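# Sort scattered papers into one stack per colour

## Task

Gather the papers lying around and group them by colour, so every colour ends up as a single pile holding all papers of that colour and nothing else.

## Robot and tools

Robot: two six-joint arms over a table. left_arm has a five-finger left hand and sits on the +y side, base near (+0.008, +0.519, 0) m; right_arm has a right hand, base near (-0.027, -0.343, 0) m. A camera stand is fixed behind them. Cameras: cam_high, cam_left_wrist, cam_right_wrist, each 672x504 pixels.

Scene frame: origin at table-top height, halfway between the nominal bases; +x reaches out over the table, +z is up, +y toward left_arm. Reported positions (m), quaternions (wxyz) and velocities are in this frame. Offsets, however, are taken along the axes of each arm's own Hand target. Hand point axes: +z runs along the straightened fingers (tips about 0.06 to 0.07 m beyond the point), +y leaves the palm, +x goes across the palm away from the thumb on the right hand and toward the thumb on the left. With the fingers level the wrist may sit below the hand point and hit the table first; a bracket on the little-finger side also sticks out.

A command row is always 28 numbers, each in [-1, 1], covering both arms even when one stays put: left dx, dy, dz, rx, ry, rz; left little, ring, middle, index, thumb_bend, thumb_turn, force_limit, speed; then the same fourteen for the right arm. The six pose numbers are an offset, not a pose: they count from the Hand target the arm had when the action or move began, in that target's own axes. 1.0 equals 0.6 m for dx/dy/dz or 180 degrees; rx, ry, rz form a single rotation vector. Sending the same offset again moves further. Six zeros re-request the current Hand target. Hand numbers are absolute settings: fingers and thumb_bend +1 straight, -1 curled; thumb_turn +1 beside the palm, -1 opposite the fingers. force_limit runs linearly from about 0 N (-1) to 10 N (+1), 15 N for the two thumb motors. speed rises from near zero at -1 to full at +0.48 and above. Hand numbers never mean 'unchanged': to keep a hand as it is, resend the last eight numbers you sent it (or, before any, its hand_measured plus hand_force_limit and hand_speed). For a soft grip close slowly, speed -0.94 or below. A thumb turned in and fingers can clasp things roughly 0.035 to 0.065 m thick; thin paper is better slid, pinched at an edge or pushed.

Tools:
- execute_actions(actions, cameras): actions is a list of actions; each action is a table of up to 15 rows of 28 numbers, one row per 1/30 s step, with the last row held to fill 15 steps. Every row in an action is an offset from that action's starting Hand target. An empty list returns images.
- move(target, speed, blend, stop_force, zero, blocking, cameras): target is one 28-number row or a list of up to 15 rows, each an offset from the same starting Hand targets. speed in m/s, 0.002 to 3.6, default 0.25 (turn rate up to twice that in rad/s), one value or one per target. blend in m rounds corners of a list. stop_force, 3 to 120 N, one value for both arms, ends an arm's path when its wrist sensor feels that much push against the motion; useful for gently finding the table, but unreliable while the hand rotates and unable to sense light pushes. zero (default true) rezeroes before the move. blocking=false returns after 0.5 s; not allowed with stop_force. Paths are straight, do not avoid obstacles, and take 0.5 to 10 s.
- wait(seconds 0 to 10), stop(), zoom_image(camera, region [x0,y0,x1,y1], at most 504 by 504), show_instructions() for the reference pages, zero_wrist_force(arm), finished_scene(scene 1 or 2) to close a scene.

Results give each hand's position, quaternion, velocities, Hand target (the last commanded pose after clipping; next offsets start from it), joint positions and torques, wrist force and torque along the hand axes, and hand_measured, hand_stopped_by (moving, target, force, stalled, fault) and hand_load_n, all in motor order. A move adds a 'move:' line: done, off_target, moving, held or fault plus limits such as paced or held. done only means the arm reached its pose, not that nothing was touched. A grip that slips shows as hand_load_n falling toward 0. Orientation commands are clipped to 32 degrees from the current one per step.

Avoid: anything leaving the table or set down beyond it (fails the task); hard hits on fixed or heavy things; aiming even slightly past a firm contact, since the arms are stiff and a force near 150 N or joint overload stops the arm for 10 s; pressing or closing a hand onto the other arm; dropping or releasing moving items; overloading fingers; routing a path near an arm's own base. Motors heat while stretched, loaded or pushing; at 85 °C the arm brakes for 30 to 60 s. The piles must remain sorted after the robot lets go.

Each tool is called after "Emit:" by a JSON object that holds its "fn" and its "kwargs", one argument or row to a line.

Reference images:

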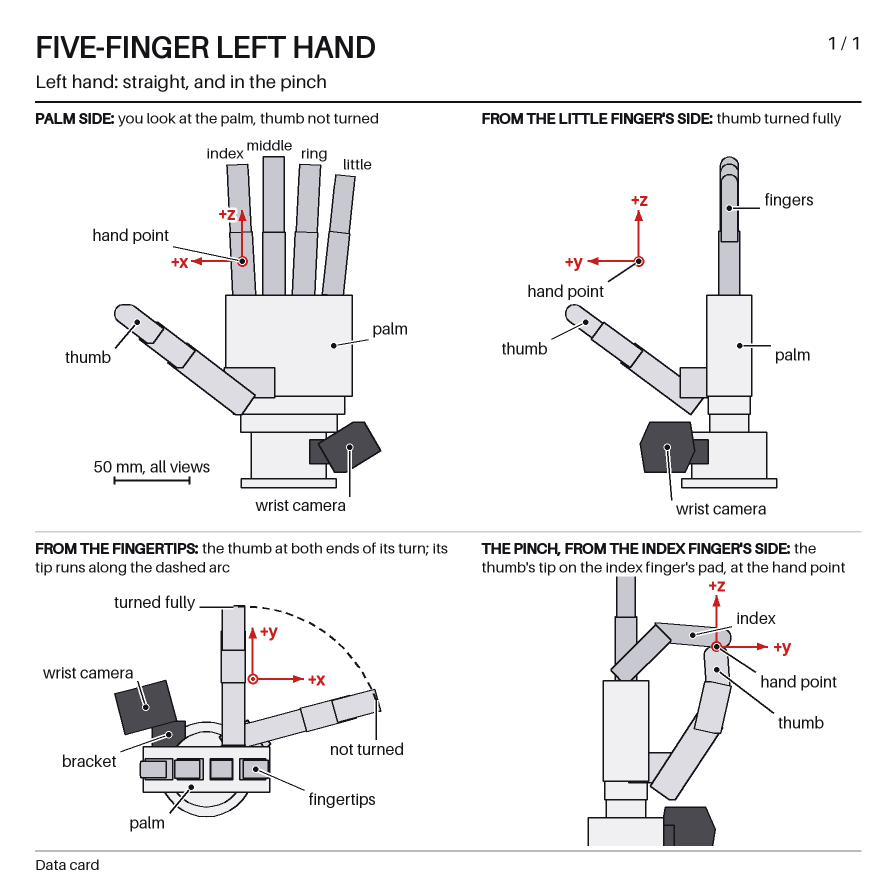

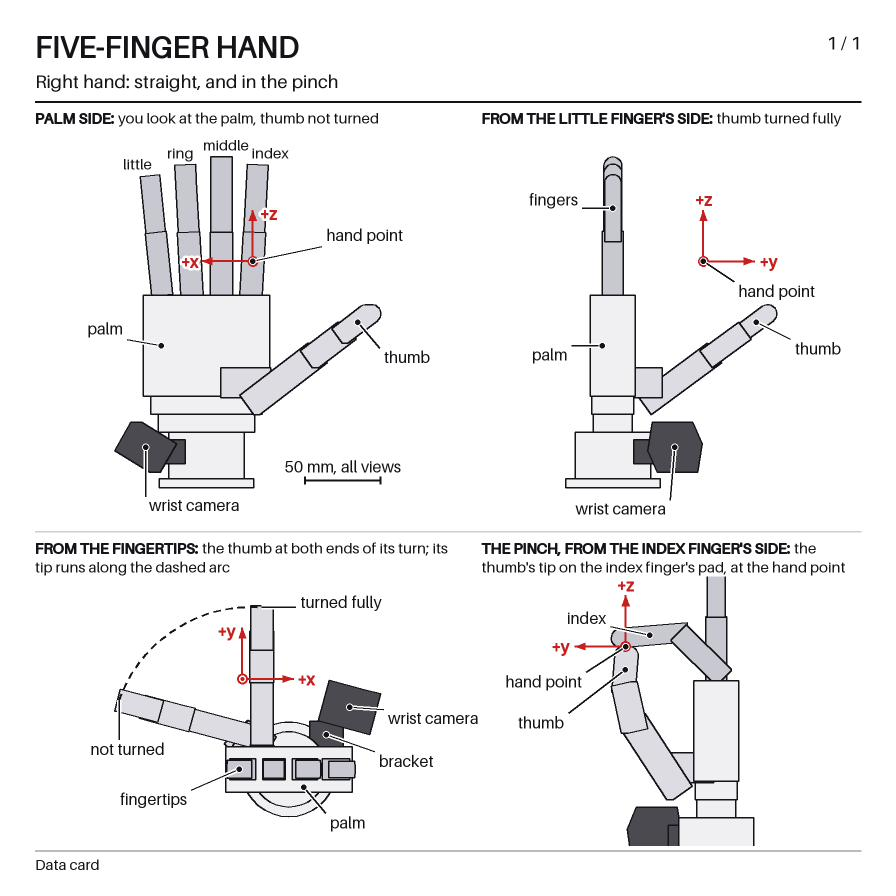

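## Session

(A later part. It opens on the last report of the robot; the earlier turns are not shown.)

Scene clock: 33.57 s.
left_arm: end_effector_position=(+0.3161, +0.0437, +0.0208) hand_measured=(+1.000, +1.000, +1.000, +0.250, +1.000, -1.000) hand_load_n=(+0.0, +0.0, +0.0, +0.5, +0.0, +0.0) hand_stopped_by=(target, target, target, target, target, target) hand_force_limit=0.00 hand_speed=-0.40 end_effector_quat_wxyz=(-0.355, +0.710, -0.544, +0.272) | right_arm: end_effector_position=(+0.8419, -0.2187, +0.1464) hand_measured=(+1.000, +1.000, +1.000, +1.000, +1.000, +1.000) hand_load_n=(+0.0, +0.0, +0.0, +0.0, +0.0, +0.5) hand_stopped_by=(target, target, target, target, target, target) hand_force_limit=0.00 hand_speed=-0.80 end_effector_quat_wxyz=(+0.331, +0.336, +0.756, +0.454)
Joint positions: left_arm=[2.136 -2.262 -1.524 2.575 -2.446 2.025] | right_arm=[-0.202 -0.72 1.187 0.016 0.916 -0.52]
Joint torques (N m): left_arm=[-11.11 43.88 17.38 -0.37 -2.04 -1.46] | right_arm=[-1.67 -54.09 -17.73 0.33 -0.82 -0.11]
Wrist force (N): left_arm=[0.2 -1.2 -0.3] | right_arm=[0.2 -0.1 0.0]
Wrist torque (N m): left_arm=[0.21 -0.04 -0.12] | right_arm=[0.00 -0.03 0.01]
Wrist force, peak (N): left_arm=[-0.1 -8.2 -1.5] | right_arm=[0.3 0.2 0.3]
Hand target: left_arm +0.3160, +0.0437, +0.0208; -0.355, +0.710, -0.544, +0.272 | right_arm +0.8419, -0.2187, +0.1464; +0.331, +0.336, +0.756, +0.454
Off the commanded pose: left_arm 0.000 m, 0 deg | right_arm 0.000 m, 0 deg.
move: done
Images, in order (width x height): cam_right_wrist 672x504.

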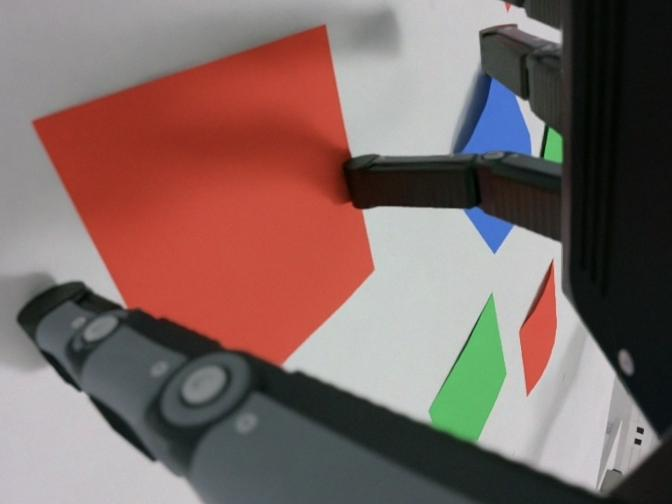

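Emit:
{"fn": "move", "kwargs": {
  "target": [
    [0,0.0008,0.0006,0,0,0,1,1,1,0.25,1,-1,0,-0.4,0,0,0,0,0,0,1,1,1,1,1,1,0,-0.8],
    [0,0.0008,0.0006,0,0,0,1,1,1,0.2,1,-1,0,-0.4,0,0,0,0,0,0,1,1,1,1,1,1,0,-0.8]
  ],
  "speed": 0.02,
  "cameras": ["cam_right_wrist"]
}}

Emit:
{"fn": "zoom_image", "kwargs": {
  "camera": "cam_right_wrist",
  "region": [0, 20, 430, 340]
}}

Scene clock: 35.00 s.
left_arm: end_effector_position=(+0.3161, +0.0437, +0.0202) hand_measured=(+1.000, +1.000, +1.000, +0.206, +1.000, -1.000) hand_load_n=(+0.0, +0.0, +0.0, +4.0, +0.5, +0.0) hand_stopped_by=(target, target, target, force, target, target) hand_force_limit=0.00 hand_speed=-0.40 end_effector_quat_wxyz=(-0.355, +0.710, -0.544, +0.272) | right_arm: end_effector_position=(+0.8419, -0.2187, +0.1464) hand_measured=(+1.000, +1.000, +1.000, +1.000, +1.000, +1.000) hand_load_n=(+0.0, +0.0, +0.0, +0.0, +0.0, +0.0) hand_stopped_by=(target, target, target, target, target, target) hand_force_limit=0.00 hand_speed=-0.80 end_effector_quat_wxyz=(+0.331, +0.336, +0.756, +0.454)
Joint positions: left_arm=[2.136 -2.263 -1.525 2.576 -2.446 2.025] | right_arm=[-0.202 -0.72 1.187 0.016 0.916 -0.52]
Joint torques (N m): left_arm=[-9.07 25.6 2.62 -1.01 1.46 -1.8] | right_arm=[-3.23 -54.64 -18.12 0.22 -0.92 -0.04]
Wrist force (N): left_arm=[0.5 -17.6 -8.9] | right_arm=[0.0 0.1 0.1]
Wrist torque (N m): left_arm=[-0.22 -0.08 0.01] | right_arm=[0.01 -0.01 0.00]
Wrist force, peak (N): left_arm=[0.7 -18.8 -7.9] | right_arm=[0.3 -0.1 0.4]
Hand target: left_arm +0.3160, +0.0437, +0.0202; -0.355, +0.710, -0.544, +0.272 | right_arm +0.8419, -0.2187, +0.1464; +0.331, +0.336, +0.756, +0.454
Off the commanded pose: left_arm 0.000 m, 0 deg | right_arm 0.000 m, 0 deg.
move: done
Images, in order (width x height): cam_right_wrist 672x504.

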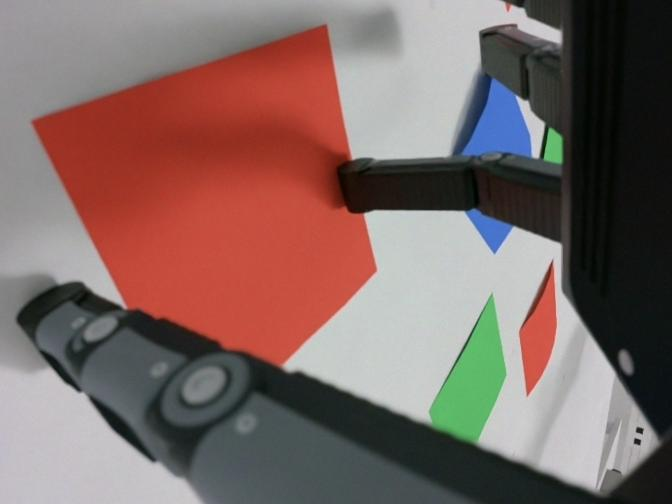

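Scaled by 1.172 from the camera's 672x504 image, which has a finer 960x720 frame.

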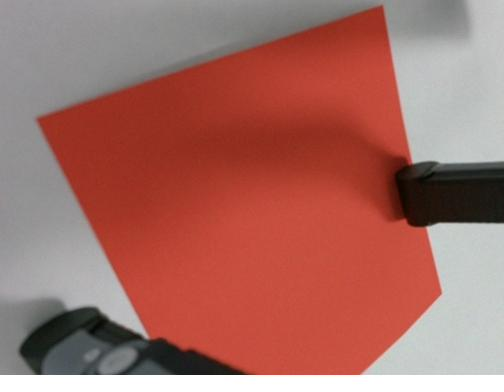

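Emit:
{"fn": "move", "kwargs": {
  "target": [
    [0,-0.008,-0.006,0,0,0,1,1,1,0.2,1,-1,0,-0.4,0,0,0,0,0,0,1,1,1,1,1,1,0,-0.8],
    [0,-0.008,-0.006,0,0,0,1,1,1,0.38,1,-1,0,-0.4,0,0,0,0,0,0,1,1,1,1,1,1,0,-0.8],
    [0,0,0,0,0,0,1,1,1,0.38,1,-1,0,-0.4,0,0,0,0,0,0,1,1,1,1,1,1,0,-0.8],
    [0,0,0,0,0,0,1,1,1,0.3,1,-1,0,-0.4,0,0,0,0,0,0,1,1,1,1,1,1,0,-0.8]
  ],
  "speed": 0.02,
  "cameras": ["cam_right_wrist"]
}}

Emit:
{"fn": "move", "kwargs": {
  "target": [0,0,0,0,0,0,1,1,1,0.25,1,-1,0,-0.4,0,0,0,0,0,0,1,1,1,1,1,1,0,-0.8],
  "speed": 0.02,
  "cameras": ["cam_right_wrist"]
}}

Scene clock: 37.63 s.
left_arm: end_effector_position=(+0.3161, +0.0437, +0.0202) hand_measured=(+1.000, +1.000, +1.000, +0.300, +1.000, -1.000) hand_load_n=(+0.0, +0.0, +0.0, +0.0, +0.0, -0.5) hand_stopped_by=(target, target, target, target, target, target) hand_force_limit=0.00 hand_speed=-0.40 end_effector_quat_wxyz=(-0.355, +0.710, -0.544, +0.272) | right_arm: end_effector_position=(+0.8419, -0.2187, +0.1464) hand_measured=(+1.000, +1.000, +1.000, +1.000, +1.000, +1.000) hand_load_n=(+0.0, +0.0, -0.5, +0.0, +0.0, +0.0) hand_stopped_by=(target, target, target, target, target, target) hand_force_limit=0.00 hand_speed=-0.80 end_effector_quat_wxyz=(+0.331, +0.336, +0.756, +0.454)
Joint positions: left_arm=[2.136 -2.263 -1.525 2.576 -2.446 2.025] | right_arm=[-0.202 -0.72 1.187 0.016 0.916 -0.52]
Joint torques (N m): left_arm=[-4.93 38.11 7.43 -3.06 0.24 -1.33] | right_arm=[-2.22 -55.12 -18.34 0.16 -0.75 0.01]
Wrist force (N): left_arm=[0.4 -10.8 -7.5] | right_arm=[0.3 0.0 0.1]
Wrist torque (N m): left_arm=[-0.65 -0.13 0.01] | right_arm=[-0.01 -0.04 0.01]
Wrist force, peak (N): left_arm=[0.5 -17.8 -9.3] | right_arm=[0.4 -0.1 0.3]
Hand target: left_arm +0.3160, +0.0437, +0.0202; -0.355, +0.710, -0.544, +0.272 | right_arm +0.8419, -0.2187, +0.1464; +0.331, +0.336, +0.756, +0.454
Off the commanded pose: left_arm 0.000 m, 0 deg | right_arm 0.000 m, 0 deg.
move: done
Images, in order (width x height): cam_right_wrist 672x504.

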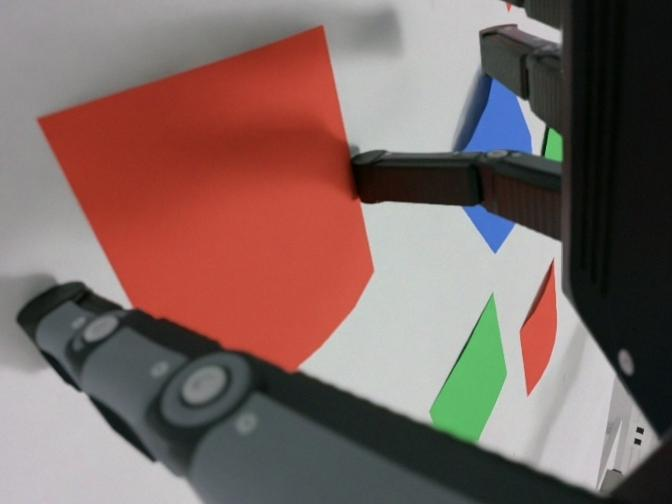

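Scene clock: 38.13 s.
left_arm: end_effector_position=(+0.3161, +0.0437, +0.0202) hand_measured=(+1.000, +1.000, +1.000, +0.250, +1.000, -1.000) hand_load_n=(+0.0, +0.0, +0.0, +2.5, +0.5, +0.0) hand_stopped_by=(target, target, target, target, target, target) hand_force_limit=0.00 hand_speed=-0.40 end_effector_quat_wxyz=(-0.355, +0.710, -0.544, +0.272) | right_arm: end_effector_position=(+0.8419, -0.2187, +0.1464) hand_measured=(+1.000, +1.000, +1.000, +1.000, +1.000, +1.000) hand_load_n=(+0.0, +0.0, +0.0, +0.0, +0.0, +0.0) hand_stopped_by=(target, target, target, target, target, target) hand_force_limit=0.00 hand_speed=-0.80 end_effector_quat_wxyz=(+0.331, +0.336, +0.756, +0.454)
Joint positions: left_arm=[2.136 -2.263 -1.525 2.576 -2.446 2.025] | right_arm=[-0.202 -0.72 1.187 0.016 0.916 -0.52]
Joint torques (N m): left_arm=[-4.03 37.92 7.47 -3.01 2.65 -0.9] | right_arm=[-1.89 -54.55 -17.87 0.18 -0.83 0.07]
Wrist force (N): left_arm=[0.4 -14.1 -8.3] | right_arm=[0.2 -0.1 0.2]
Wrist torque (N m): left_arm=[-0.58 -0.13 0.03] | right_arm=[-0.02 -0.04 0.00]
Wrist force, peak (N): left_arm=[0.6 -14.1 -8.4] | right_arm=[0.3 0.2 0.2]
Hand target: left_arm +0.3160, +0.0437, +0.0202; -0.355, +0.710, -0.544, +0.272 | right_arm +0.8419, -0.2187, +0.1464; +0.331, +0.336, +0.756, +0.454
Off the commanded pose: left_arm 0.000 m, 0 deg | right_arm 0.000 m, 0 deg.
move: done
Images, in order (width x height): cam_right_wrist 672x504.

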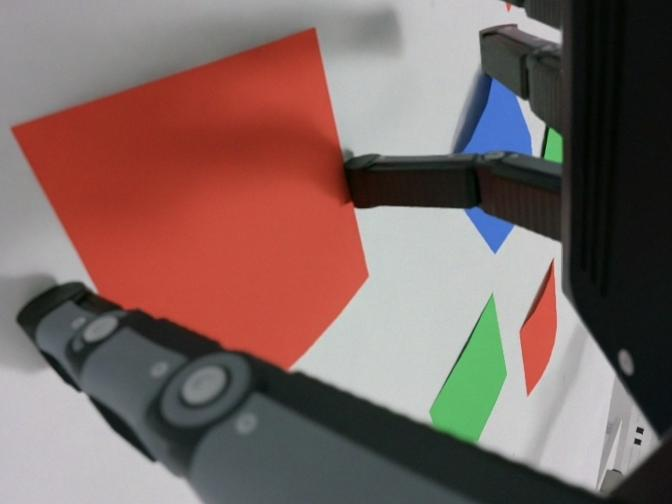

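Emit:
{"fn": "move", "kwargs": {
  "target": [
    [0,-0.0004,-0.0003,0.0044,0,0,1,1,1,0.25,1,-1,0,-0.4,0,0,0,0,0,0,1,1,1,1,1,1,0,-0.8],
    [0,-0.0004,-0.0003,0.0044,0,0,1,1,1,0.2,1,-1,0,-0.4,0,0,0,0,0,0,1,1,1,1,1,1,0,-0.8]
  ],
  "speed": 0.02,
  "cameras": ["cam_right_wrist"]
}}

Scene clock: 43.13 s.
left_arm: end_effector_position=(+0.3160, +0.0437, +0.0205) hand_measured=(+1.000, +1.000, +1.000, +0.200, +1.000, -1.000) hand_load_n=(+0.0, +0.0, +0.0, +0.0, +0.5, -1.0) hand_stopped_by=(target, target, target, target, target, target) hand_force_limit=0.00 hand_speed=-0.40 end_effector_quat_wxyz=(-0.360, +0.707, -0.542, +0.276) | right_arm: end_effector_position=(+0.8419, -0.2187, +0.1464) hand_measured=(+1.000, +1.000, +1.000, +1.000, +1.000, +1.000) hand_load_n=(+0.0, +0.0, +0.0, +0.0, +0.0, +0.0) hand_stopped_by=(target, target, target, target, target, target) hand_force_limit=0.00 hand_speed=-0.80 end_effector_quat_wxyz=(+0.331, +0.336, +0.756, +0.454)
Joint positions: left_arm=[2.131 -2.265 -1.526 2.583 -2.46 2.024] | right_arm=[-0.202 -0.72 1.187 0.016 0.916 -0.52]
Joint torques (N m): left_arm=[11.97 23.24 3.83 -2.42 2.85 -1.29] | right_arm=[-1.83 -54.76 -19.28 0.14 -0.7 0.05]
Wrist force (N): left_arm=[0.7 -19.4 -15.9] | right_arm=[0.1 0.2 0.1]
Wrist torque (N m): left_arm=[-1.50 -0.27 0.13] | right_arm=[0.02 -0.02 0.01]
Wrist force, peak (N): left_arm=[0.6 -19.4 -16.0] | right_arm=[0.3 0.1 0.2]
Hand target: left_arm +0.3160, +0.0437, +0.0205; -0.360, +0.707, -0.542, +0.276 | right_arm +0.8419, -0.2187, +0.1464; +0.331, +0.336, +0.756, +0.454
Off the commanded pose: left_arm 0.000 m, 0 deg | right_arm 0.000 m, 0 deg.
move: done
Images, in order (width x height): cam_right_wrist 672x504.

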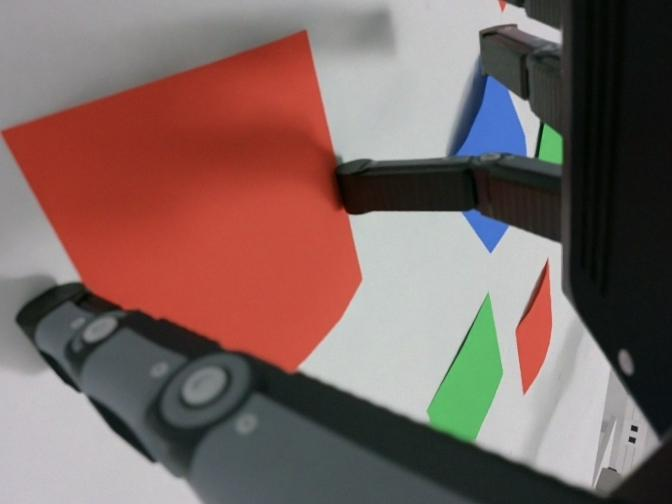

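Emit:
{"fn": "move", "kwargs": {
  "target": [
    [0,-0.0006,-0.0005,0,0,0,1,1,1,0.2,1,-1,0,-0.4,0,0,0,0,0,0,1,1,1,1,1,1,0,-0.8],
    [0,-0.0006,-0.0005,0,0,0,1,1,1,0.1,1,-1,0,-0.4,0,0,0,0,0,0,1,1,1,1,1,1,0,-0.8]
  ],
  "speed": 0.02,
  "cameras": ["cam_right_wrist"]
}}

Scene clock: 44.47 s.
left_arm: end_effector_position=(+0.3160, +0.0437, +0.0209) hand_measured=(+1.000, +1.000, +1.000, +0.100, +1.000, -1.000) hand_load_n=(+0.0, +0.0, +0.0, +0.0, +0.5, +0.0) hand_stopped_by=(target, target, target, target, target, target) hand_force_limit=0.00 hand_speed=-0.40 end_effector_quat_wxyz=(-0.360, +0.707, -0.542, +0.276) | right_arm: end_effector_position=(+0.8419, -0.2187, +0.1464) hand_measured=(+1.000, +1.000, +1.000, +1.000, +1.000, +1.000) hand_load_n=(+0.0, +0.5, +0.0, +0.0, +0.0, +0.0) hand_stopped_by=(target, target, target, target, target, target) hand_force_limit=0.00 hand_speed=-0.80 end_effector_quat_wxyz=(+0.331, +0.336, +0.756, +0.454)
Joint positions: left_arm=[2.131 -2.265 -1.526 2.582 -2.46 2.024] | right_arm=[-0.202 -0.72 1.187 0.016 0.916 -0.52]
Joint torques (N m): left_arm=[-0.34 39.47 19.34 -2.44 0.94 -2.23] | right_arm=[-1.82 -55.13 -17.54 0.15 -0.91 -0.03]
Wrist force (N): left_arm=[0.5 -9.0 -9.2] | right_arm=[0.2 0.0 0.1]
Wrist torque (N m): left_arm=[-0.63 -0.17 -0.03] | right_arm=[-0.01 -0.03 0.01]
Wrist force, peak (N): left_arm=[0.8 -19.4 -16.2] | right_arm=[0.3 0.0 0.3]
Hand target: left_arm +0.3160, +0.0437, +0.0209; -0.360, +0.707, -0.542, +0.276 | right_arm +0.8419, -0.2187, +0.1464; +0.331, +0.336, +0.756, +0.454
Off the commanded pose: left_arm 0.000 m, 0 deg | right_arm 0.000 m, 0 deg.
move: done
Images, in order (width x height): cam_right_wrist 672x504.

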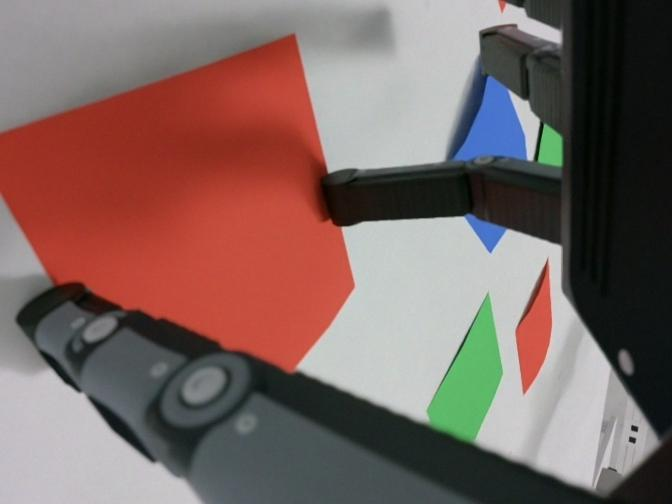

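Emit:
{"fn": "zoom_image", "kwargs": {
  "camera": "cam_right_wrist",
  "region": [0, 200, 220, 500]
}}

Scaled by 1.680 from the camera's 672x504 image, which has a finer 960x720 frame.

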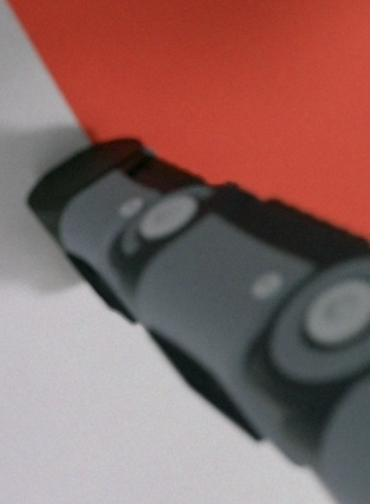

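Emit:
{"fn": "move", "kwargs": {
  "target": [
    [0,0.0002,0.00015,-0.001,0,0,1,1,1,0.1,1,-1,0,-0.4,0,0,0,0,0,0,1,1,1,1,1,1,0,-0.8],
    [0,0.0002,0.00015,-0.001,0,0,1,1,1,0.05,1,-1,0,-0.4,0,0,0,0,0,0,1,1,1,1,1,1,0,-0.8]
  ],
  "speed": 0.02,
  "cameras": ["cam_right_wrist"]
}}

Emit:
{"fn": "move", "kwargs": {
  "target": [
    [0,0.0002,0.00015,-0.0025,0,0,1,1,1,0.0,1,-1,0,-0.4,0,0,0,0,0,0,1,1,1,1,1,1,0,-0.8]
  ],
  "speed": 0.02,
  "cameras": ["cam_right_wrist"]
}}

Scene clock: 46.03 s.
left_arm: end_effector_position=(+0.3160, +0.0437, +0.0208) hand_measured=(+1.000, +1.000, +1.000, +0.050, +1.000, -1.000) hand_load_n=(+0.0, +0.0, +0.0, +0.0, +0.0, -0.5) hand_stopped_by=(target, target, target, target, target, target) hand_force_limit=0.00 hand_speed=-0.40 end_effector_quat_wxyz=(-0.359, +0.708, -0.543, +0.275) | right_arm: end_effector_position=(+0.8419, -0.2187, +0.1464) hand_measured=(+1.000, +1.000, +1.000, +1.000, +1.000, +1.000) hand_load_n=(+0.0, +0.0, +0.0, +0.0, +0.0, +0.0) hand_stopped_by=(target, target, target, target, target, target) hand_force_limit=0.00 hand_speed=-0.80 end_effector_quat_wxyz=(+0.331, +0.336, +0.756, +0.454)
Joint positions: left_arm=[2.132 -2.264 -1.526 2.58 -2.457 2.024] | right_arm=[-0.202 -0.72 1.187 0.016 0.916 -0.52]
Joint torques (N m): left_arm=[8.62 39.31 18.76 -1.52 -1.18 3.09] | right_arm=[-2.46 -55.47 -17.41 -0.12 -0.65 -0.17]
Wrist force (N): left_arm=[0.3 -9.2 -8.2] | right_arm=[0.3 0.2 0.1]
Wrist torque (N m): left_arm=[-0.61 -0.14 -0.02] | right_arm=[0.02 -0.05 0.02]
Wrist force, peak (N): left_arm=[0.5 -9.4 -9.5] | right_arm=[0.3 0.0 0.3]
Hand target: left_arm +0.3160, +0.0437, +0.0208; -0.359, +0.708, -0.543, +0.275 | right_arm +0.8419, -0.2187, +0.1464; +0.331, +0.336, +0.756, +0.454
Off the commanded pose: left_arm 0.000 m, 0 deg | right_arm 0.000 m, 0 deg.
move: done
Images, in order (width x height): cam_right_wrist 672x504.

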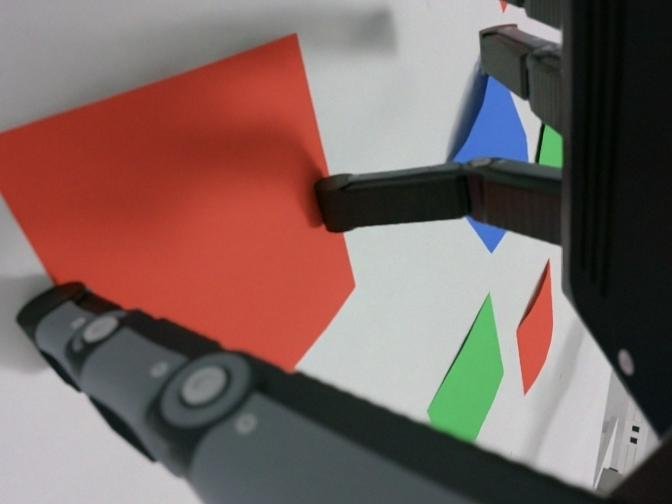

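Scene clock: 46.73 s.
left_arm: end_effector_position=(+0.3160, +0.0437, +0.0206) hand_measured=(+1.000, +1.000, +1.000, +0.000, +1.000, -1.000) hand_load_n=(+0.0, +0.0, +0.0, +0.0, +0.0, +0.0) hand_stopped_by=(target, target, target, target, target, target) hand_force_limit=0.00 hand_speed=-0.40 end_effector_quat_wxyz=(-0.356, +0.709, -0.544, +0.273) | right_arm: end_effector_position=(+0.8419, -0.2187, +0.1464) hand_measured=(+1.000, +1.000, +1.000, +1.000, +1.000, +1.000) hand_load_n=(+0.0, +0.0, +0.0, +0.0, +0.0, +0.0) hand_stopped_by=(target, target, target, target, target, target) hand_force_limit=0.00 hand_speed=-0.80 end_effector_quat_wxyz=(+0.331, +0.336, +0.756, +0.454)
Joint positions: left_arm=[2.135 -2.263 -1.525 2.576 -2.449 2.025] | right_arm=[-0.202 -0.72 1.187 0.016 0.916 -0.52]
Joint torques (N m): left_arm=[5.54 43.03 20.23 -2.67 0.46 3.17] | right_arm=[-3.3 -54.9 -17.27 0.25 -0.91 -0.09]
Wrist force (N): left_arm=[0.1 -3.6 -2.8] | right_arm=[0.4 0.1 0.1]
Wrist torque (N m): left_arm=[-0.05 -0.05 -0.14] | right_arm=[0.01 -0.06 0.02]
Wrist force, peak (N): left_arm=[0.5 -9.3 -8.5] | right_arm=[0.4 0.1 0.1]
Hand target: left_arm +0.3160, +0.0437, +0.0206; -0.356, +0.709, -0.544, +0.273 | right_arm +0.8419, -0.2187, +0.1464; +0.331, +0.336, +0.756, +0.454
Off the commanded pose: left_arm 0.000 m, 0 deg | right_arm 0.000 m, 0 deg.
move: done
Images, in order (width x height): cam_right_wrist 672x504.

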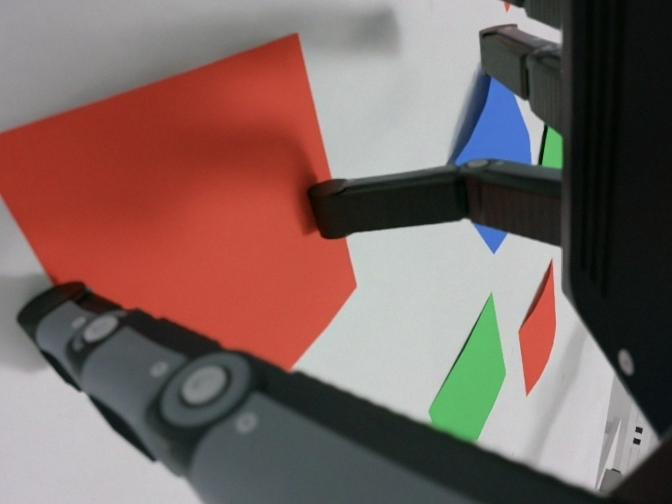

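Emit:
{"fn": "move", "kwargs": {
  "target": [
    [0,-0.008,-0.006,0,0,0,1,1,1,0.0,1,-1,0,-0.4,0,0,0,0,0,0,1,1,1,1,1,1,0,-0.8],
    [0,-0.008,-0.006,-0.002,0,0,1,1,1,0.3,1,-1,0,-0.4,0,0,0,0,0,0,1,1,1,1,1,1,0,-0.8],
    [0,0.0004,0.0003,-0.002,0,0,1,1,1,0.3,1,-1,0,-0.4,0,0,0,0,0,0,1,1,1,1,1,1,0,-0.8],
    [0,0.0004,0.0003,-0.002,0,0,1,1,1,0.2,1,-1,0,-0.4,0,0,0,0,0,0,1,1,1,1,1,1,0,-0.8]
  ],
  "speed": 0.02,
  "cameras": ["cam_right_wrist"]
}}

Emit:
{"fn": "move", "kwargs": {
  "target": [
    [0,0,0,0,0,0,1,1,1,0.14,1,-1,0,-0.4,0,0,0,0,0,0,1,1,1,1,1,1,0,-0.8]
  ],
  "speed": 0.02,
  "cameras": ["cam_right_wrist"]
}}

Scene clock: 49.83 s.
left_arm: end_effector_position=(+0.3160, +0.0437, +0.0203) hand_measured=(+1.000, +1.000, +1.000, +0.202, +1.000, -1.000) hand_load_n=(+0.0, +0.0, +0.0, +4.5, +0.0, +0.0) hand_stopped_by=(target, target, target, target, target, target) hand_force_limit=0.00 hand_speed=-0.40 end_effector_quat_wxyz=(-0.354, +0.711, -0.545, +0.271) | right_arm: end_effector_position=(+0.8419, -0.2187, +0.1464) hand_measured=(+1.000, +1.000, +1.000, +1.000, +1.000, +1.000) hand_load_n=(+0.5, +0.0, +0.0, +0.0, +0.0, +0.0) hand_stopped_by=(target, target, target, target, target, target) hand_force_limit=0.00 hand_speed=-0.80 end_effector_quat_wxyz=(+0.331, +0.336, +0.756, +0.454)
Joint positions: left_arm=[2.138 -2.262 -1.524 2.573 -2.443 2.025] | right_arm=[-0.202 -0.72 1.187 0.016 0.916 -0.52]
Joint torques (N m): left_arm=[-4.1 40.4 16.98 -3.71 1.9 3.33] | right_arm=[-2.78 -55.34 -17.51 0.34 -0.79 -0.18]
Wrist force (N): left_arm=[0.3 -10.1 -2.9] | right_arm=[0.2 0.2 0.2]
Wrist torque (N m): left_arm=[0.22 -0.02 -0.14] | right_arm=[0.01 -0.03 0.02]
Wrist force, peak (N): left_arm=[0.2 -11.3 -3.7] | right_arm=[0.4 0.1 0.3]
Hand target: left_arm +0.3160, +0.0437, +0.0203; -0.354, +0.711, -0.545, +0.271 | right_arm +0.8419, -0.2187, +0.1464; +0.331, +0.336, +0.756, +0.454
Off the commanded pose: left_arm 0.000 m, 0 deg | right_arm 0.000 m, 0 deg.
move: done
Images, in order (width x height): cam_right_wrist 672x504.

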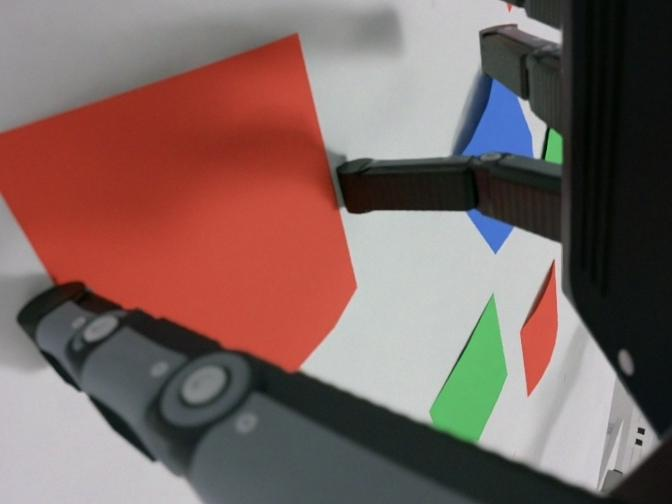

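Scene clock: 50.33 s.
left_arm: end_effector_position=(+0.3160, +0.0437, +0.0203) hand_measured=(+1.000, +1.000, +1.000, +0.140, +1.000, -1.000) hand_load_n=(+0.0, +0.0, +0.5, +2.0, +0.0, +0.0) hand_stopped_by=(target, target, target, target, target, target) hand_force_limit=0.00 hand_speed=-0.40 end_effector_quat_wxyz=(-0.354, +0.711, -0.545, +0.271) | right_arm: end_effector_position=(+0.8419, -0.2187, +0.1464) hand_measured=(+1.000, +1.000, +1.000, +1.000, +1.000, +1.000) hand_load_n=(+0.0, +0.0, +0.0, +0.0, +0.0, +0.0) hand_stopped_by=(target, target, target, target, target, target) hand_force_limit=0.00 hand_speed=-0.80 end_effector_quat_wxyz=(+0.331, +0.336, +0.756, +0.454)
Joint positions: left_arm=[2.138 -2.262 -1.524 2.573 -2.443 2.025] | right_arm=[-0.202 -0.72 1.187 0.016 0.916 -0.52]
Joint torques (N m): left_arm=[-4.23 41.27 20.83 -3.14 2.66 3.35] | right_arm=[-2.63 -54.52 -16.81 0.17 -0.89 -0.12]
Wrist force (N): left_arm=[-0.2 -6.6 -2.0] | right_arm=[0.1 0.0 0.2]
Wrist torque (N m): left_arm=[0.15 -0.01 -0.16] | right_arm=[-0.01 -0.02 0.00]
Wrist force, peak (N): left_arm=[0.2 -10.2 -2.6] | right_arm=[0.4 0.2 0.2]
Hand target: left_arm +0.3160, +0.0437, +0.0203; -0.354, +0.711, -0.545, +0.271 | right_arm +0.8419, -0.2187, +0.1464; +0.331, +0.336, +0.756, +0.454
Off the commanded pose: left_arm 0.000 m, 0 deg | right_arm 0.000 m, 0 deg.
move: done
Images, in order (width x height): cam_right_wrist 672x504.

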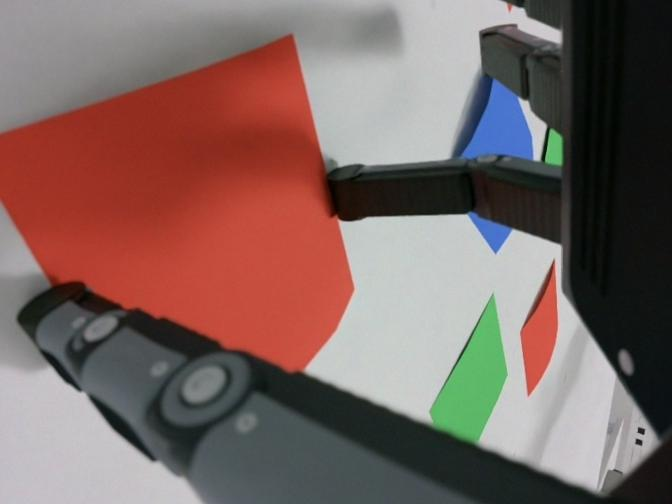

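Emit:
{"fn": "move", "kwargs": {
  "target": [
    [0,0.0004,0.0003,-0.001,0,0,1,1,1,0.08,1,-1,0,-0.4,0,0,0,0,0,0,1,1,1,1,1,1,0,-0.8]
  ],
  "speed": 0.02,
  "cameras": ["cam_right_wrist"]
}}

Emit:
{"fn": "move", "kwargs": {
  "target": [
    [0,0.0003,0.0002,-0.0015,0,0,1,1,1,0.03,1,-1,0,-0.4,0,0,0,0,0,0,1,1,1,1,1,1,0,-0.8]
  ],
  "speed": 0.02,
  "cameras": ["cam_right_wrist"]
}}

Scene clock: 51.17 s.
left_arm: end_effector_position=(+0.3160, +0.0437, +0.0200) hand_measured=(+1.000, +1.000, +1.000, +0.080, +1.000, -1.000) hand_load_n=(+0.0, +0.0, +0.0, -0.5, -1.0, -0.5) hand_stopped_by=(target, target, target, target, target, target) hand_force_limit=0.00 hand_speed=-0.40 end_effector_quat_wxyz=(-0.353, +0.711, -0.545, +0.270) | right_arm: end_effector_position=(+0.8419, -0.2187, +0.1464) hand_measured=(+1.000, +1.000, +1.000, +1.000, +1.000, +1.000) hand_load_n=(+0.0, +0.0, +0.0, +0.0, +0.0, +0.0) hand_stopped_by=(target, target, target, target, target, target) hand_force_limit=0.00 hand_speed=-0.80 end_effector_quat_wxyz=(+0.331, +0.336, +0.756, +0.454)
Joint positions: left_arm=[2.139 -2.262 -1.524 2.572 -2.439 2.025] | right_arm=[-0.202 -0.72 1.187 0.016 0.916 -0.52]
Joint torques (N m): left_arm=[8.74 40.98 19.38 -3.11 1.83 3.42] | right_arm=[-2.06 -55.19 -17.07 0.1 -0.9 -0.08]
Wrist force (N): left_arm=[0.4 -7.4 -4.5] | right_arm=[0.1 0.2 0.1]
Wrist torque (N m): left_arm=[-0.17 -0.03 -0.13] | right_arm=[0.02 -0.02 0.01]
Wrist force, peak (N): left_arm=[0.6 -7.6 -4.4] | right_arm=[0.3 0.1 0.2]
Hand target: left_arm +0.3160, +0.0437, +0.0200; -0.353, +0.711, -0.545, +0.270 | right_arm +0.8419, -0.2187, +0.1464; +0.331, +0.336, +0.756, +0.454
Off the commanded pose: left_arm 0.000 m, 0 deg | right_arm 0.000 m, 0 deg.
move: done
Images, in order (width x height): cam_right_wrist 672x504.

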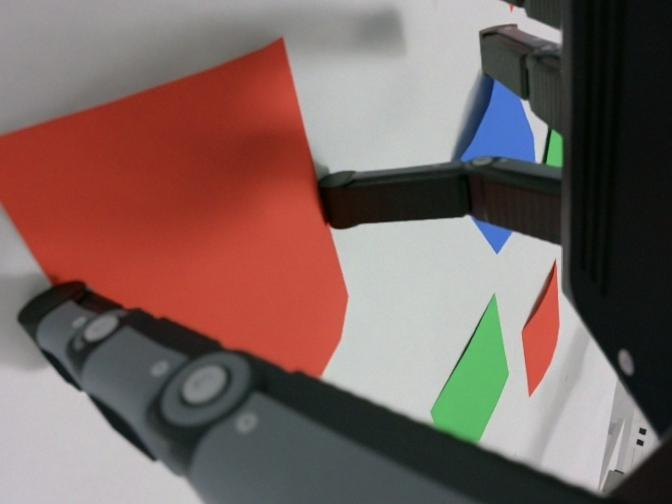

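Scene clock: 51.87 s.
left_arm: end_effector_position=(+0.3160, +0.0437, +0.0198) hand_measured=(+1.000, +1.000, +1.000, +0.030, +1.000, -1.000) hand_load_n=(+0.0, +0.0, +0.0, +0.0, -1.5, +0.0) hand_stopped_by=(target, target, target, target, target, target) hand_force_limit=0.00 hand_speed=-0.40 end_effector_quat_wxyz=(-0.351, +0.712, -0.546, +0.269) | right_arm: end_effector_position=(+0.8419, -0.2187, +0.1464) hand_measured=(+1.000, +1.000, +1.000, +1.000, +1.000, +1.000) hand_load_n=(+0.0, +0.0, +0.0, +0.0, +0.0, +0.0) hand_stopped_by=(target, target, target, target, target, target) hand_force_limit=0.00 hand_speed=-0.80 end_effector_quat_wxyz=(+0.331, +0.336, +0.756, +0.454)
Joint positions: left_arm=[2.141 -2.262 -1.524 2.57 -2.434 2.025] | right_arm=[-0.202 -0.72 1.187 0.016 0.916 -0.52]
Joint torques (N m): left_arm=[6.71 41.12 19.8 -3.06 1.42 3.4] | right_arm=[-2.66 -54.83 -17.14 0.09 -0.83 -0.01]
Wrist force (N): left_arm=[0.2 -6.4 -2.6] | right_arm=[0.1 0.0 0.0]
Wrist torque (N m): left_arm=[-0.20 -0.04 -0.15] | right_arm=[0.00 -0.01 0.00]
Wrist force, peak (N): left_arm=[0.5 -7.7 -4.4] | right_arm=[0.4 0.2 0.2]
Hand target: left_arm +0.3160, +0.0437, +0.0198; -0.351, +0.712, -0.546, +0.269 | right_arm +0.8419, -0.2187, +0.1464; +0.331, +0.336, +0.756, +0.454
Off the commanded pose: left_arm 0.000 m, 0 deg | right_arm 0.000 m, 0 deg.
move: done
Images, in order (width x height): cam_right_wrist 672x504.

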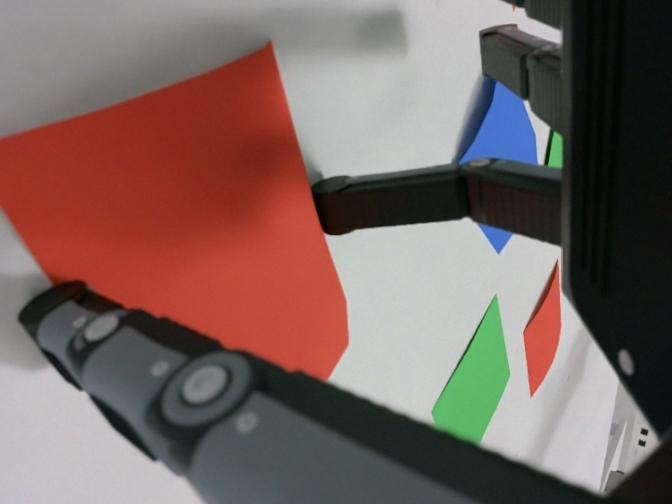

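Emit:
{"fn": "move", "kwargs": {
  "target": [
    [0,0.0004,0.0003,-0.0015,0,0,1,1,1,0.0,1,-1,0,-0.4,0,0,0,0,0,0,1,1,1,1,1,1,0,-0.8],
    [0,0.0011,0.0008,-0.005,0,0,1,1,1,-0.05,1,-1,0,-0.4,0,0,0,0,0,0,1,1,1,1,1,1,0,-0.8],
    [0,0.0019,0.0014,-0.010,0,0,1,1,1,-0.1,1,-1,0,-0.4,0,0,0,0,0,0,1,1,1,1,1,1,0,-0.8]
  ],
  "speed": 0.02,
  "cameras": ["cam_right_wrist"]
}}

Scene clock: 55.23 s.
left_arm: end_effector_position=(+0.3160, +0.0437, +0.0184) hand_measured=(+1.000, +1.000, +1.000, -0.100, +1.000, -1.000) hand_load_n=(+0.0, +0.0, +0.0, +0.0, +0.0, +0.0) hand_stopped_by=(target, target, target, target, target, target) hand_force_limit=0.00 hand_speed=-0.40 end_effector_quat_wxyz=(-0.340, +0.717, -0.550, +0.260) | right_arm: end_effector_position=(+0.8419, -0.2187, +0.1464) hand_measured=(+1.000, +1.000, +1.000, +1.000, +1.000, +1.000) hand_load_n=(+0.0, +0.0, +0.0, +0.0, -0.5, +0.0) hand_stopped_by=(target, target, target, target, target, target) hand_force_limit=0.00 hand_speed=-0.80 end_effector_quat_wxyz=(+0.331, +0.336, +0.756, +0.454)
Joint positions: left_arm=[2.153 -2.259 -1.52 2.556 -2.402 2.027] | right_arm=[-0.202 -0.72 1.187 0.016 0.916 -0.52]
Joint torques (N m): left_arm=[-11.18 34.79 11.57 -0.16 -3.66 2.48] | right_arm=[-3.19 -55.78 -16.87 0.17 -0.96 0]
Wrist force (N): left_arm=[0.0 -0.3 -0.6] | right_arm=[0.2 0.1 0.1]
Wrist torque (N m): left_arm=[0.22 -0.01 -0.23] | right_arm=[0.00 -0.03 0.01]
Wrist force, peak (N): left_arm=[-0.2 -12.3 -4.9] | right_arm=[0.3 0.2 0.2]
Hand target: left_arm +0.3160, +0.0437, +0.0184; -0.340, +0.717, -0.550, +0.260 | right_arm +0.8419, -0.2187, +0.1464; +0.331, +0.336, +0.756, +0.454
Off the commanded pose: left_arm 0.000 m, 0 deg | right_arm 0.000 m, 0 deg.
move: done
Images, in order (width x height): cam_right_wrist 672x504.

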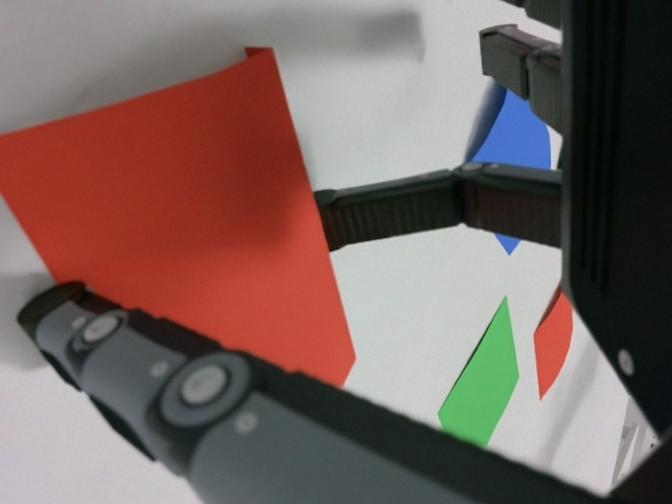

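Emit:
{"fn": "move", "kwargs": {
  "target": [
    [0,0.0010,0.0009,-0.0055,0,0,1,1,1,-0.15,1,-1,0,-0.4,0,0,0,0,0,0,1,1,1,1,1,1,0,-0.8],
    [0,0.0002,0.0003,-0.0055,0,0,1,1,1,-0.18,0.85,-1,-0.5,-0.6,0,0,0,0,0,0,1,1,1,1,1,1,0,-0.8]
  ],
  "speed": 0.02,
  "cameras": ["cam_right_wrist"]
}}

Emit:
{"fn": "move", "kwargs": {
  "target": [
    [0,0,0,-0.0158,0,0,1,1,1,-0.2,0.7,-1,-0.5,-0.6,0,0,0,0,0,0,1,1,1,1,1,1,0,-0.8]
  ],
  "speed": 0.02,
  "cameras": ["cam_right_wrist"]
}}

Scene clock: 57.37 s.
left_arm: end_effector_position=(+0.3160, +0.0437, +0.0182) hand_measured=(+1.000, +1.000, +1.000, -0.180, +0.850, -1.000) hand_load_n=(+0.0, +0.0, +0.0, +0.0, +0.0, +0.0) hand_stopped_by=(target, target, target, target, target, target) hand_force_limit=-0.50 hand_speed=-0.60 end_effector_quat_wxyz=(-0.333, +0.720, -0.552, +0.256) | right_arm: end_effector_position=(+0.8419, -0.2187, +0.1464) hand_measured=(+1.000, +1.000, +1.000, +1.000, +1.000, +1.000) hand_load_n=(+0.0, +0.0, +0.0, +0.0, +0.0, +0.0) hand_stopped_by=(target, target, target, target, target, target) hand_force_limit=0.00 hand_speed=-0.80 end_effector_quat_wxyz=(+0.331, +0.336, +0.756, +0.454)
Joint positions: left_arm=[2.16 -2.256 -1.518 2.547 -2.384 2.029] | right_arm=[-0.202 -0.72 1.187 0.016 0.916 -0.52]
Joint torques (N m): left_arm=[-11.07 41.57 21.53 -2.35 -3.35 3.26] | right_arm=[-2.85 -54.49 -17.12 0.2 -0.88 -0.13]
Wrist force (N): left_arm=[-0.1 -0.3 -0.4] | right_arm=[0.1 0.2 0.2]
Wrist torque (N m): left_arm=[0.22 0.00 -0.24] | right_arm=[0.01 -0.02 0.00]
Wrist force, peak (N): left_arm=[0.1 -0.9 -0.8] | right_arm=[0.4 0.1 0.2]
Hand target: left_arm +0.3160, +0.0437, +0.0182; -0.333, +0.720, -0.552, +0.256 | right_arm +0.8419, -0.2187, +0.1464; +0.331, +0.336, +0.756, +0.454
Off the commanded pose: left_arm 0.000 m, 0 deg | right_arm 0.000 m, 0 deg.
move: done
Images, in order (width x height): cam_right_wrist 672x504.

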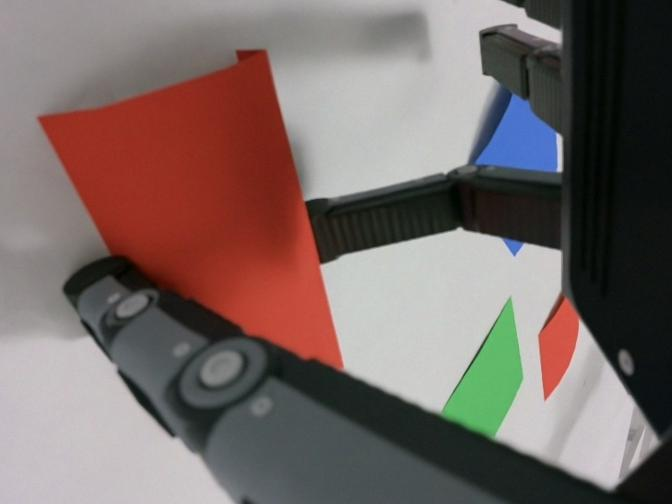

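Scene clock: 58.87 s.
left_arm: end_effector_position=(+0.3160, +0.0437, +0.0182) hand_measured=(+1.000, +1.000, +1.000, -0.200, +0.700, -1.000) hand_load_n=(+0.0, +0.0, +0.0, +0.5, +0.0, +0.0) hand_stopped_by=(target, target, target, target, target, target) hand_force_limit=-0.50 hand_speed=-0.60 end_effector_quat_wxyz=(-0.315, +0.728, -0.558, +0.242) | right_arm: end_effector_position=(+0.8419, -0.2187, +0.1464) hand_measured=(+1.000, +1.000, +1.000, +1.000, +1.000, +1.000) hand_load_n=(+0.0, +0.0, +0.0, +0.0, +0.0, +0.0) hand_stopped_by=(target, target, target, target, target, target) hand_force_limit=0.00 hand_speed=-0.80 end_effector_quat_wxyz=(+0.331, +0.336, +0.756, +0.454)
Joint positions: left_arm=[2.18 -2.25 -1.511 2.521 -2.333 2.034] | right_arm=[-0.202 -0.72 1.187 0.016 0.916 -0.52]
Joint torques (N m): left_arm=[-2.52 41.36 19.58 -1.11 -2.98 2.77] | right_arm=[-2.13 -55.7 -17.47 -0.09 -1.05 -0.35]
Wrist force (N): left_arm=[0.0 -0.3 -0.4] | right_arm=[0.2 0.0 0.1]
Wrist torque (N m): left_arm=[0.21 -0.01 -0.22] | right_arm=[0.00 -0.03 0.01]
Wrist force, peak (N): left_arm=[0.2 -0.3 -0.8] | right_arm=[0.3 0.1 0.5]
Hand target: left_arm +0.3160, +0.0437, +0.0182; -0.316, +0.728, -0.558, +0.242 | right_arm +0.8419, -0.2187, +0.1464; +0.331, +0.336, +0.756, +0.454
Off the commanded pose: left_arm 0.000 m, 0 deg | right_arm 0.000 m, 0 deg.
move: done
Images, in order (width x height): cam_right_wrist 672x504.

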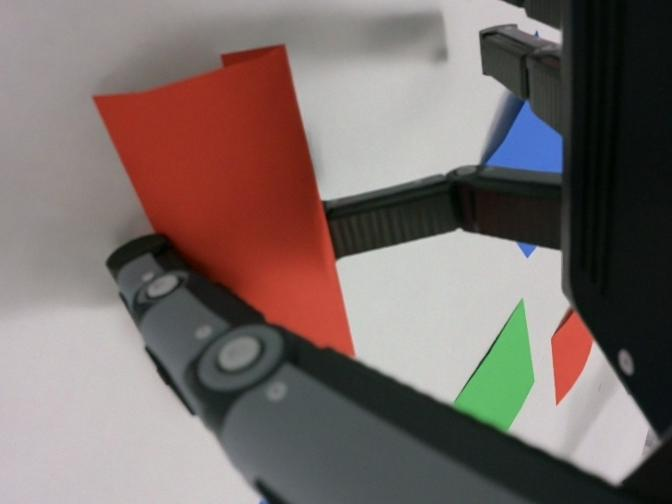

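Emit:
{"fn": "move", "kwargs": {
  "target": [
    [0,0.0038,0.0037,0,0,0,1,1,1,-0.2,0.7,-1,-0.5,-0.6,0,0,0,0,0,0,1,1,1,1,1,1,0,-0.8],
    [0,0.0042,0.0041,0,0,0,1,1,1,-0.2,0.55,-1,-0.5,-0.6,0,0,0,0,0,0,1,1,1,1,1,1,0,-0.8]
  ],
  "speed": 0.02,
  "cameras": ["cam_right_wrist"]
}}

Emit:
{"fn": "move", "kwargs": {
  "target": [
    [0,0,0,0,0,0,1,1,1,-0.27,0.45,-1,-0.5,-0.6,0,0,0,0,0,0,1,1,1,1,1,1,0,-0.8]
  ],
  "speed": 0.02,
  "cameras": ["cam_right_wrist"]
}}

Scene clock: 60.37 s.
left_arm: end_effector_position=(+0.3161, +0.0437, +0.0146) hand_measured=(+1.000, +1.000, +1.000, -0.200, +0.550, -1.000) hand_load_n=(+0.0, +0.0, +0.0, +0.0, +0.0, +0.0) hand_stopped_by=(target, target, target, target, target, target) hand_force_limit=-0.50 hand_speed=-0.60 end_effector_quat_wxyz=(-0.316, +0.728, -0.558, +0.242) | right_arm: end_effector_position=(+0.8419, -0.2187, +0.1464) hand_measured=(+1.000, +1.000, +1.000, +1.000, +1.000, +1.000) hand_load_n=(+0.0, +0.0, +0.0, +0.0, +0.0, +0.0) hand_stopped_by=(target, target, target, target, target, target) hand_force_limit=0.00 hand_speed=-0.80 end_effector_quat_wxyz=(+0.331, +0.336, +0.756, +0.454)
Joint positions: left_arm=[2.18 -2.254 -1.513 2.529 -2.333 2.034] | right_arm=[-0.202 -0.72 1.187 0.016 0.916 -0.52]
Joint torques (N m): left_arm=[3.04 40.02 10.18 -3.26 -0.53 3.1] | right_arm=[-3.64 -54.55 -16.58 0.23 -0.88 -0.03]
Wrist force (N): left_arm=[0.0 -0.4 -0.4] | right_arm=[0.0 0.1 0.2]
Wrist torque (N m): left_arm=[0.19 -0.01 -0.22] | right_arm=[0.01 -0.01 0.00]
Wrist force, peak (N): left_arm=[0.0 -3.0 -2.8] | right_arm=[0.4 0.0 0.3]
Hand target: left_arm +0.3161, +0.0437, +0.0147; -0.316, +0.728, -0.558, +0.242 | right_arm +0.8419, -0.2187, +0.1464; +0.331, +0.336, +0.756, +0.454
Off the commanded pose: left_arm 0.000 m, 0 deg | right_arm 0.000 m, 0 deg.
move: done
Images, in order (width x height): cam_right_wrist 672x504.

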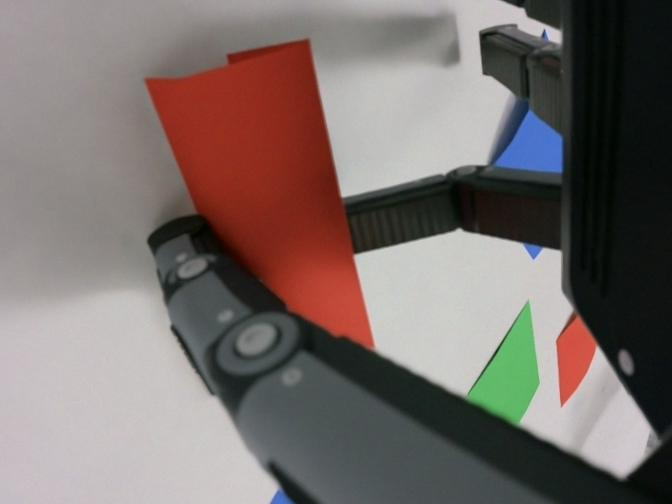

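Scene clock: 60.87 s.
left_arm: end_effector_position=(+0.3161, +0.0437, +0.0147) hand_measured=(+1.000, +1.000, +1.000, -0.270, +0.450, -1.000) hand_load_n=(+0.0, +0.0, +0.0, +0.0, +0.0, +0.0) hand_stopped_by=(target, target, target, target, target, target) hand_force_limit=-0.50 hand_speed=-0.60 end_effector_quat_wxyz=(-0.316, +0.728, -0.558, +0.242) | right_arm: end_effector_position=(+0.8419, -0.2187, +0.1464) hand_measured=(+1.000, +1.000, +1.000, +1.000, +1.000, +1.000) hand_load_n=(+0.0, +0.0, +0.0, +0.0, +0.0, +0.0) hand_stopped_by=(target, target, target, target, target, target) hand_force_limit=0.00 hand_speed=-0.80 end_effector_quat_wxyz=(+0.331, +0.336, +0.756, +0.454)
Joint positions: left_arm=[2.18 -2.254 -1.513 2.529 -2.333 2.034] | right_arm=[-0.202 -0.72 1.187 0.016 0.916 -0.52]
Joint torques (N m): left_arm=[9.44 40.92 11.02 -3.48 0.82 3.05] | right_arm=[-2.83 -54.34 -17.38 -0.03 -0.88 -0.01]
Wrist force (N): left_arm=[-0.2 -0.3 -0.3] | right_arm=[0.2 0.2 0.0]
Wrist torque (N m): left_arm=[0.19 0.03 -0.23] | right_arm=[0.03 -0.03 0.02]
Wrist force, peak (N): left_arm=[-0.1 -0.4 -0.4] | right_arm=[0.3 0.0 0.4]
Hand target: left_arm +0.3161, +0.0437, +0.0147; -0.316, +0.728, -0.558, +0.242 | right_arm +0.8419, -0.2187, +0.1464; +0.331, +0.336, +0.756, +0.454
Off the commanded pose: left_arm 0.000 m, 0 deg | right_arm 0.000 m, 0 deg.
move: done
Images, in order (width x height): cam_right_wrist 672x504.

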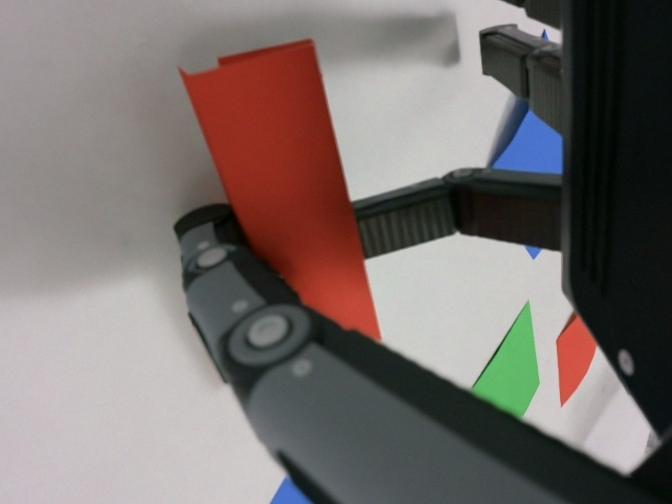

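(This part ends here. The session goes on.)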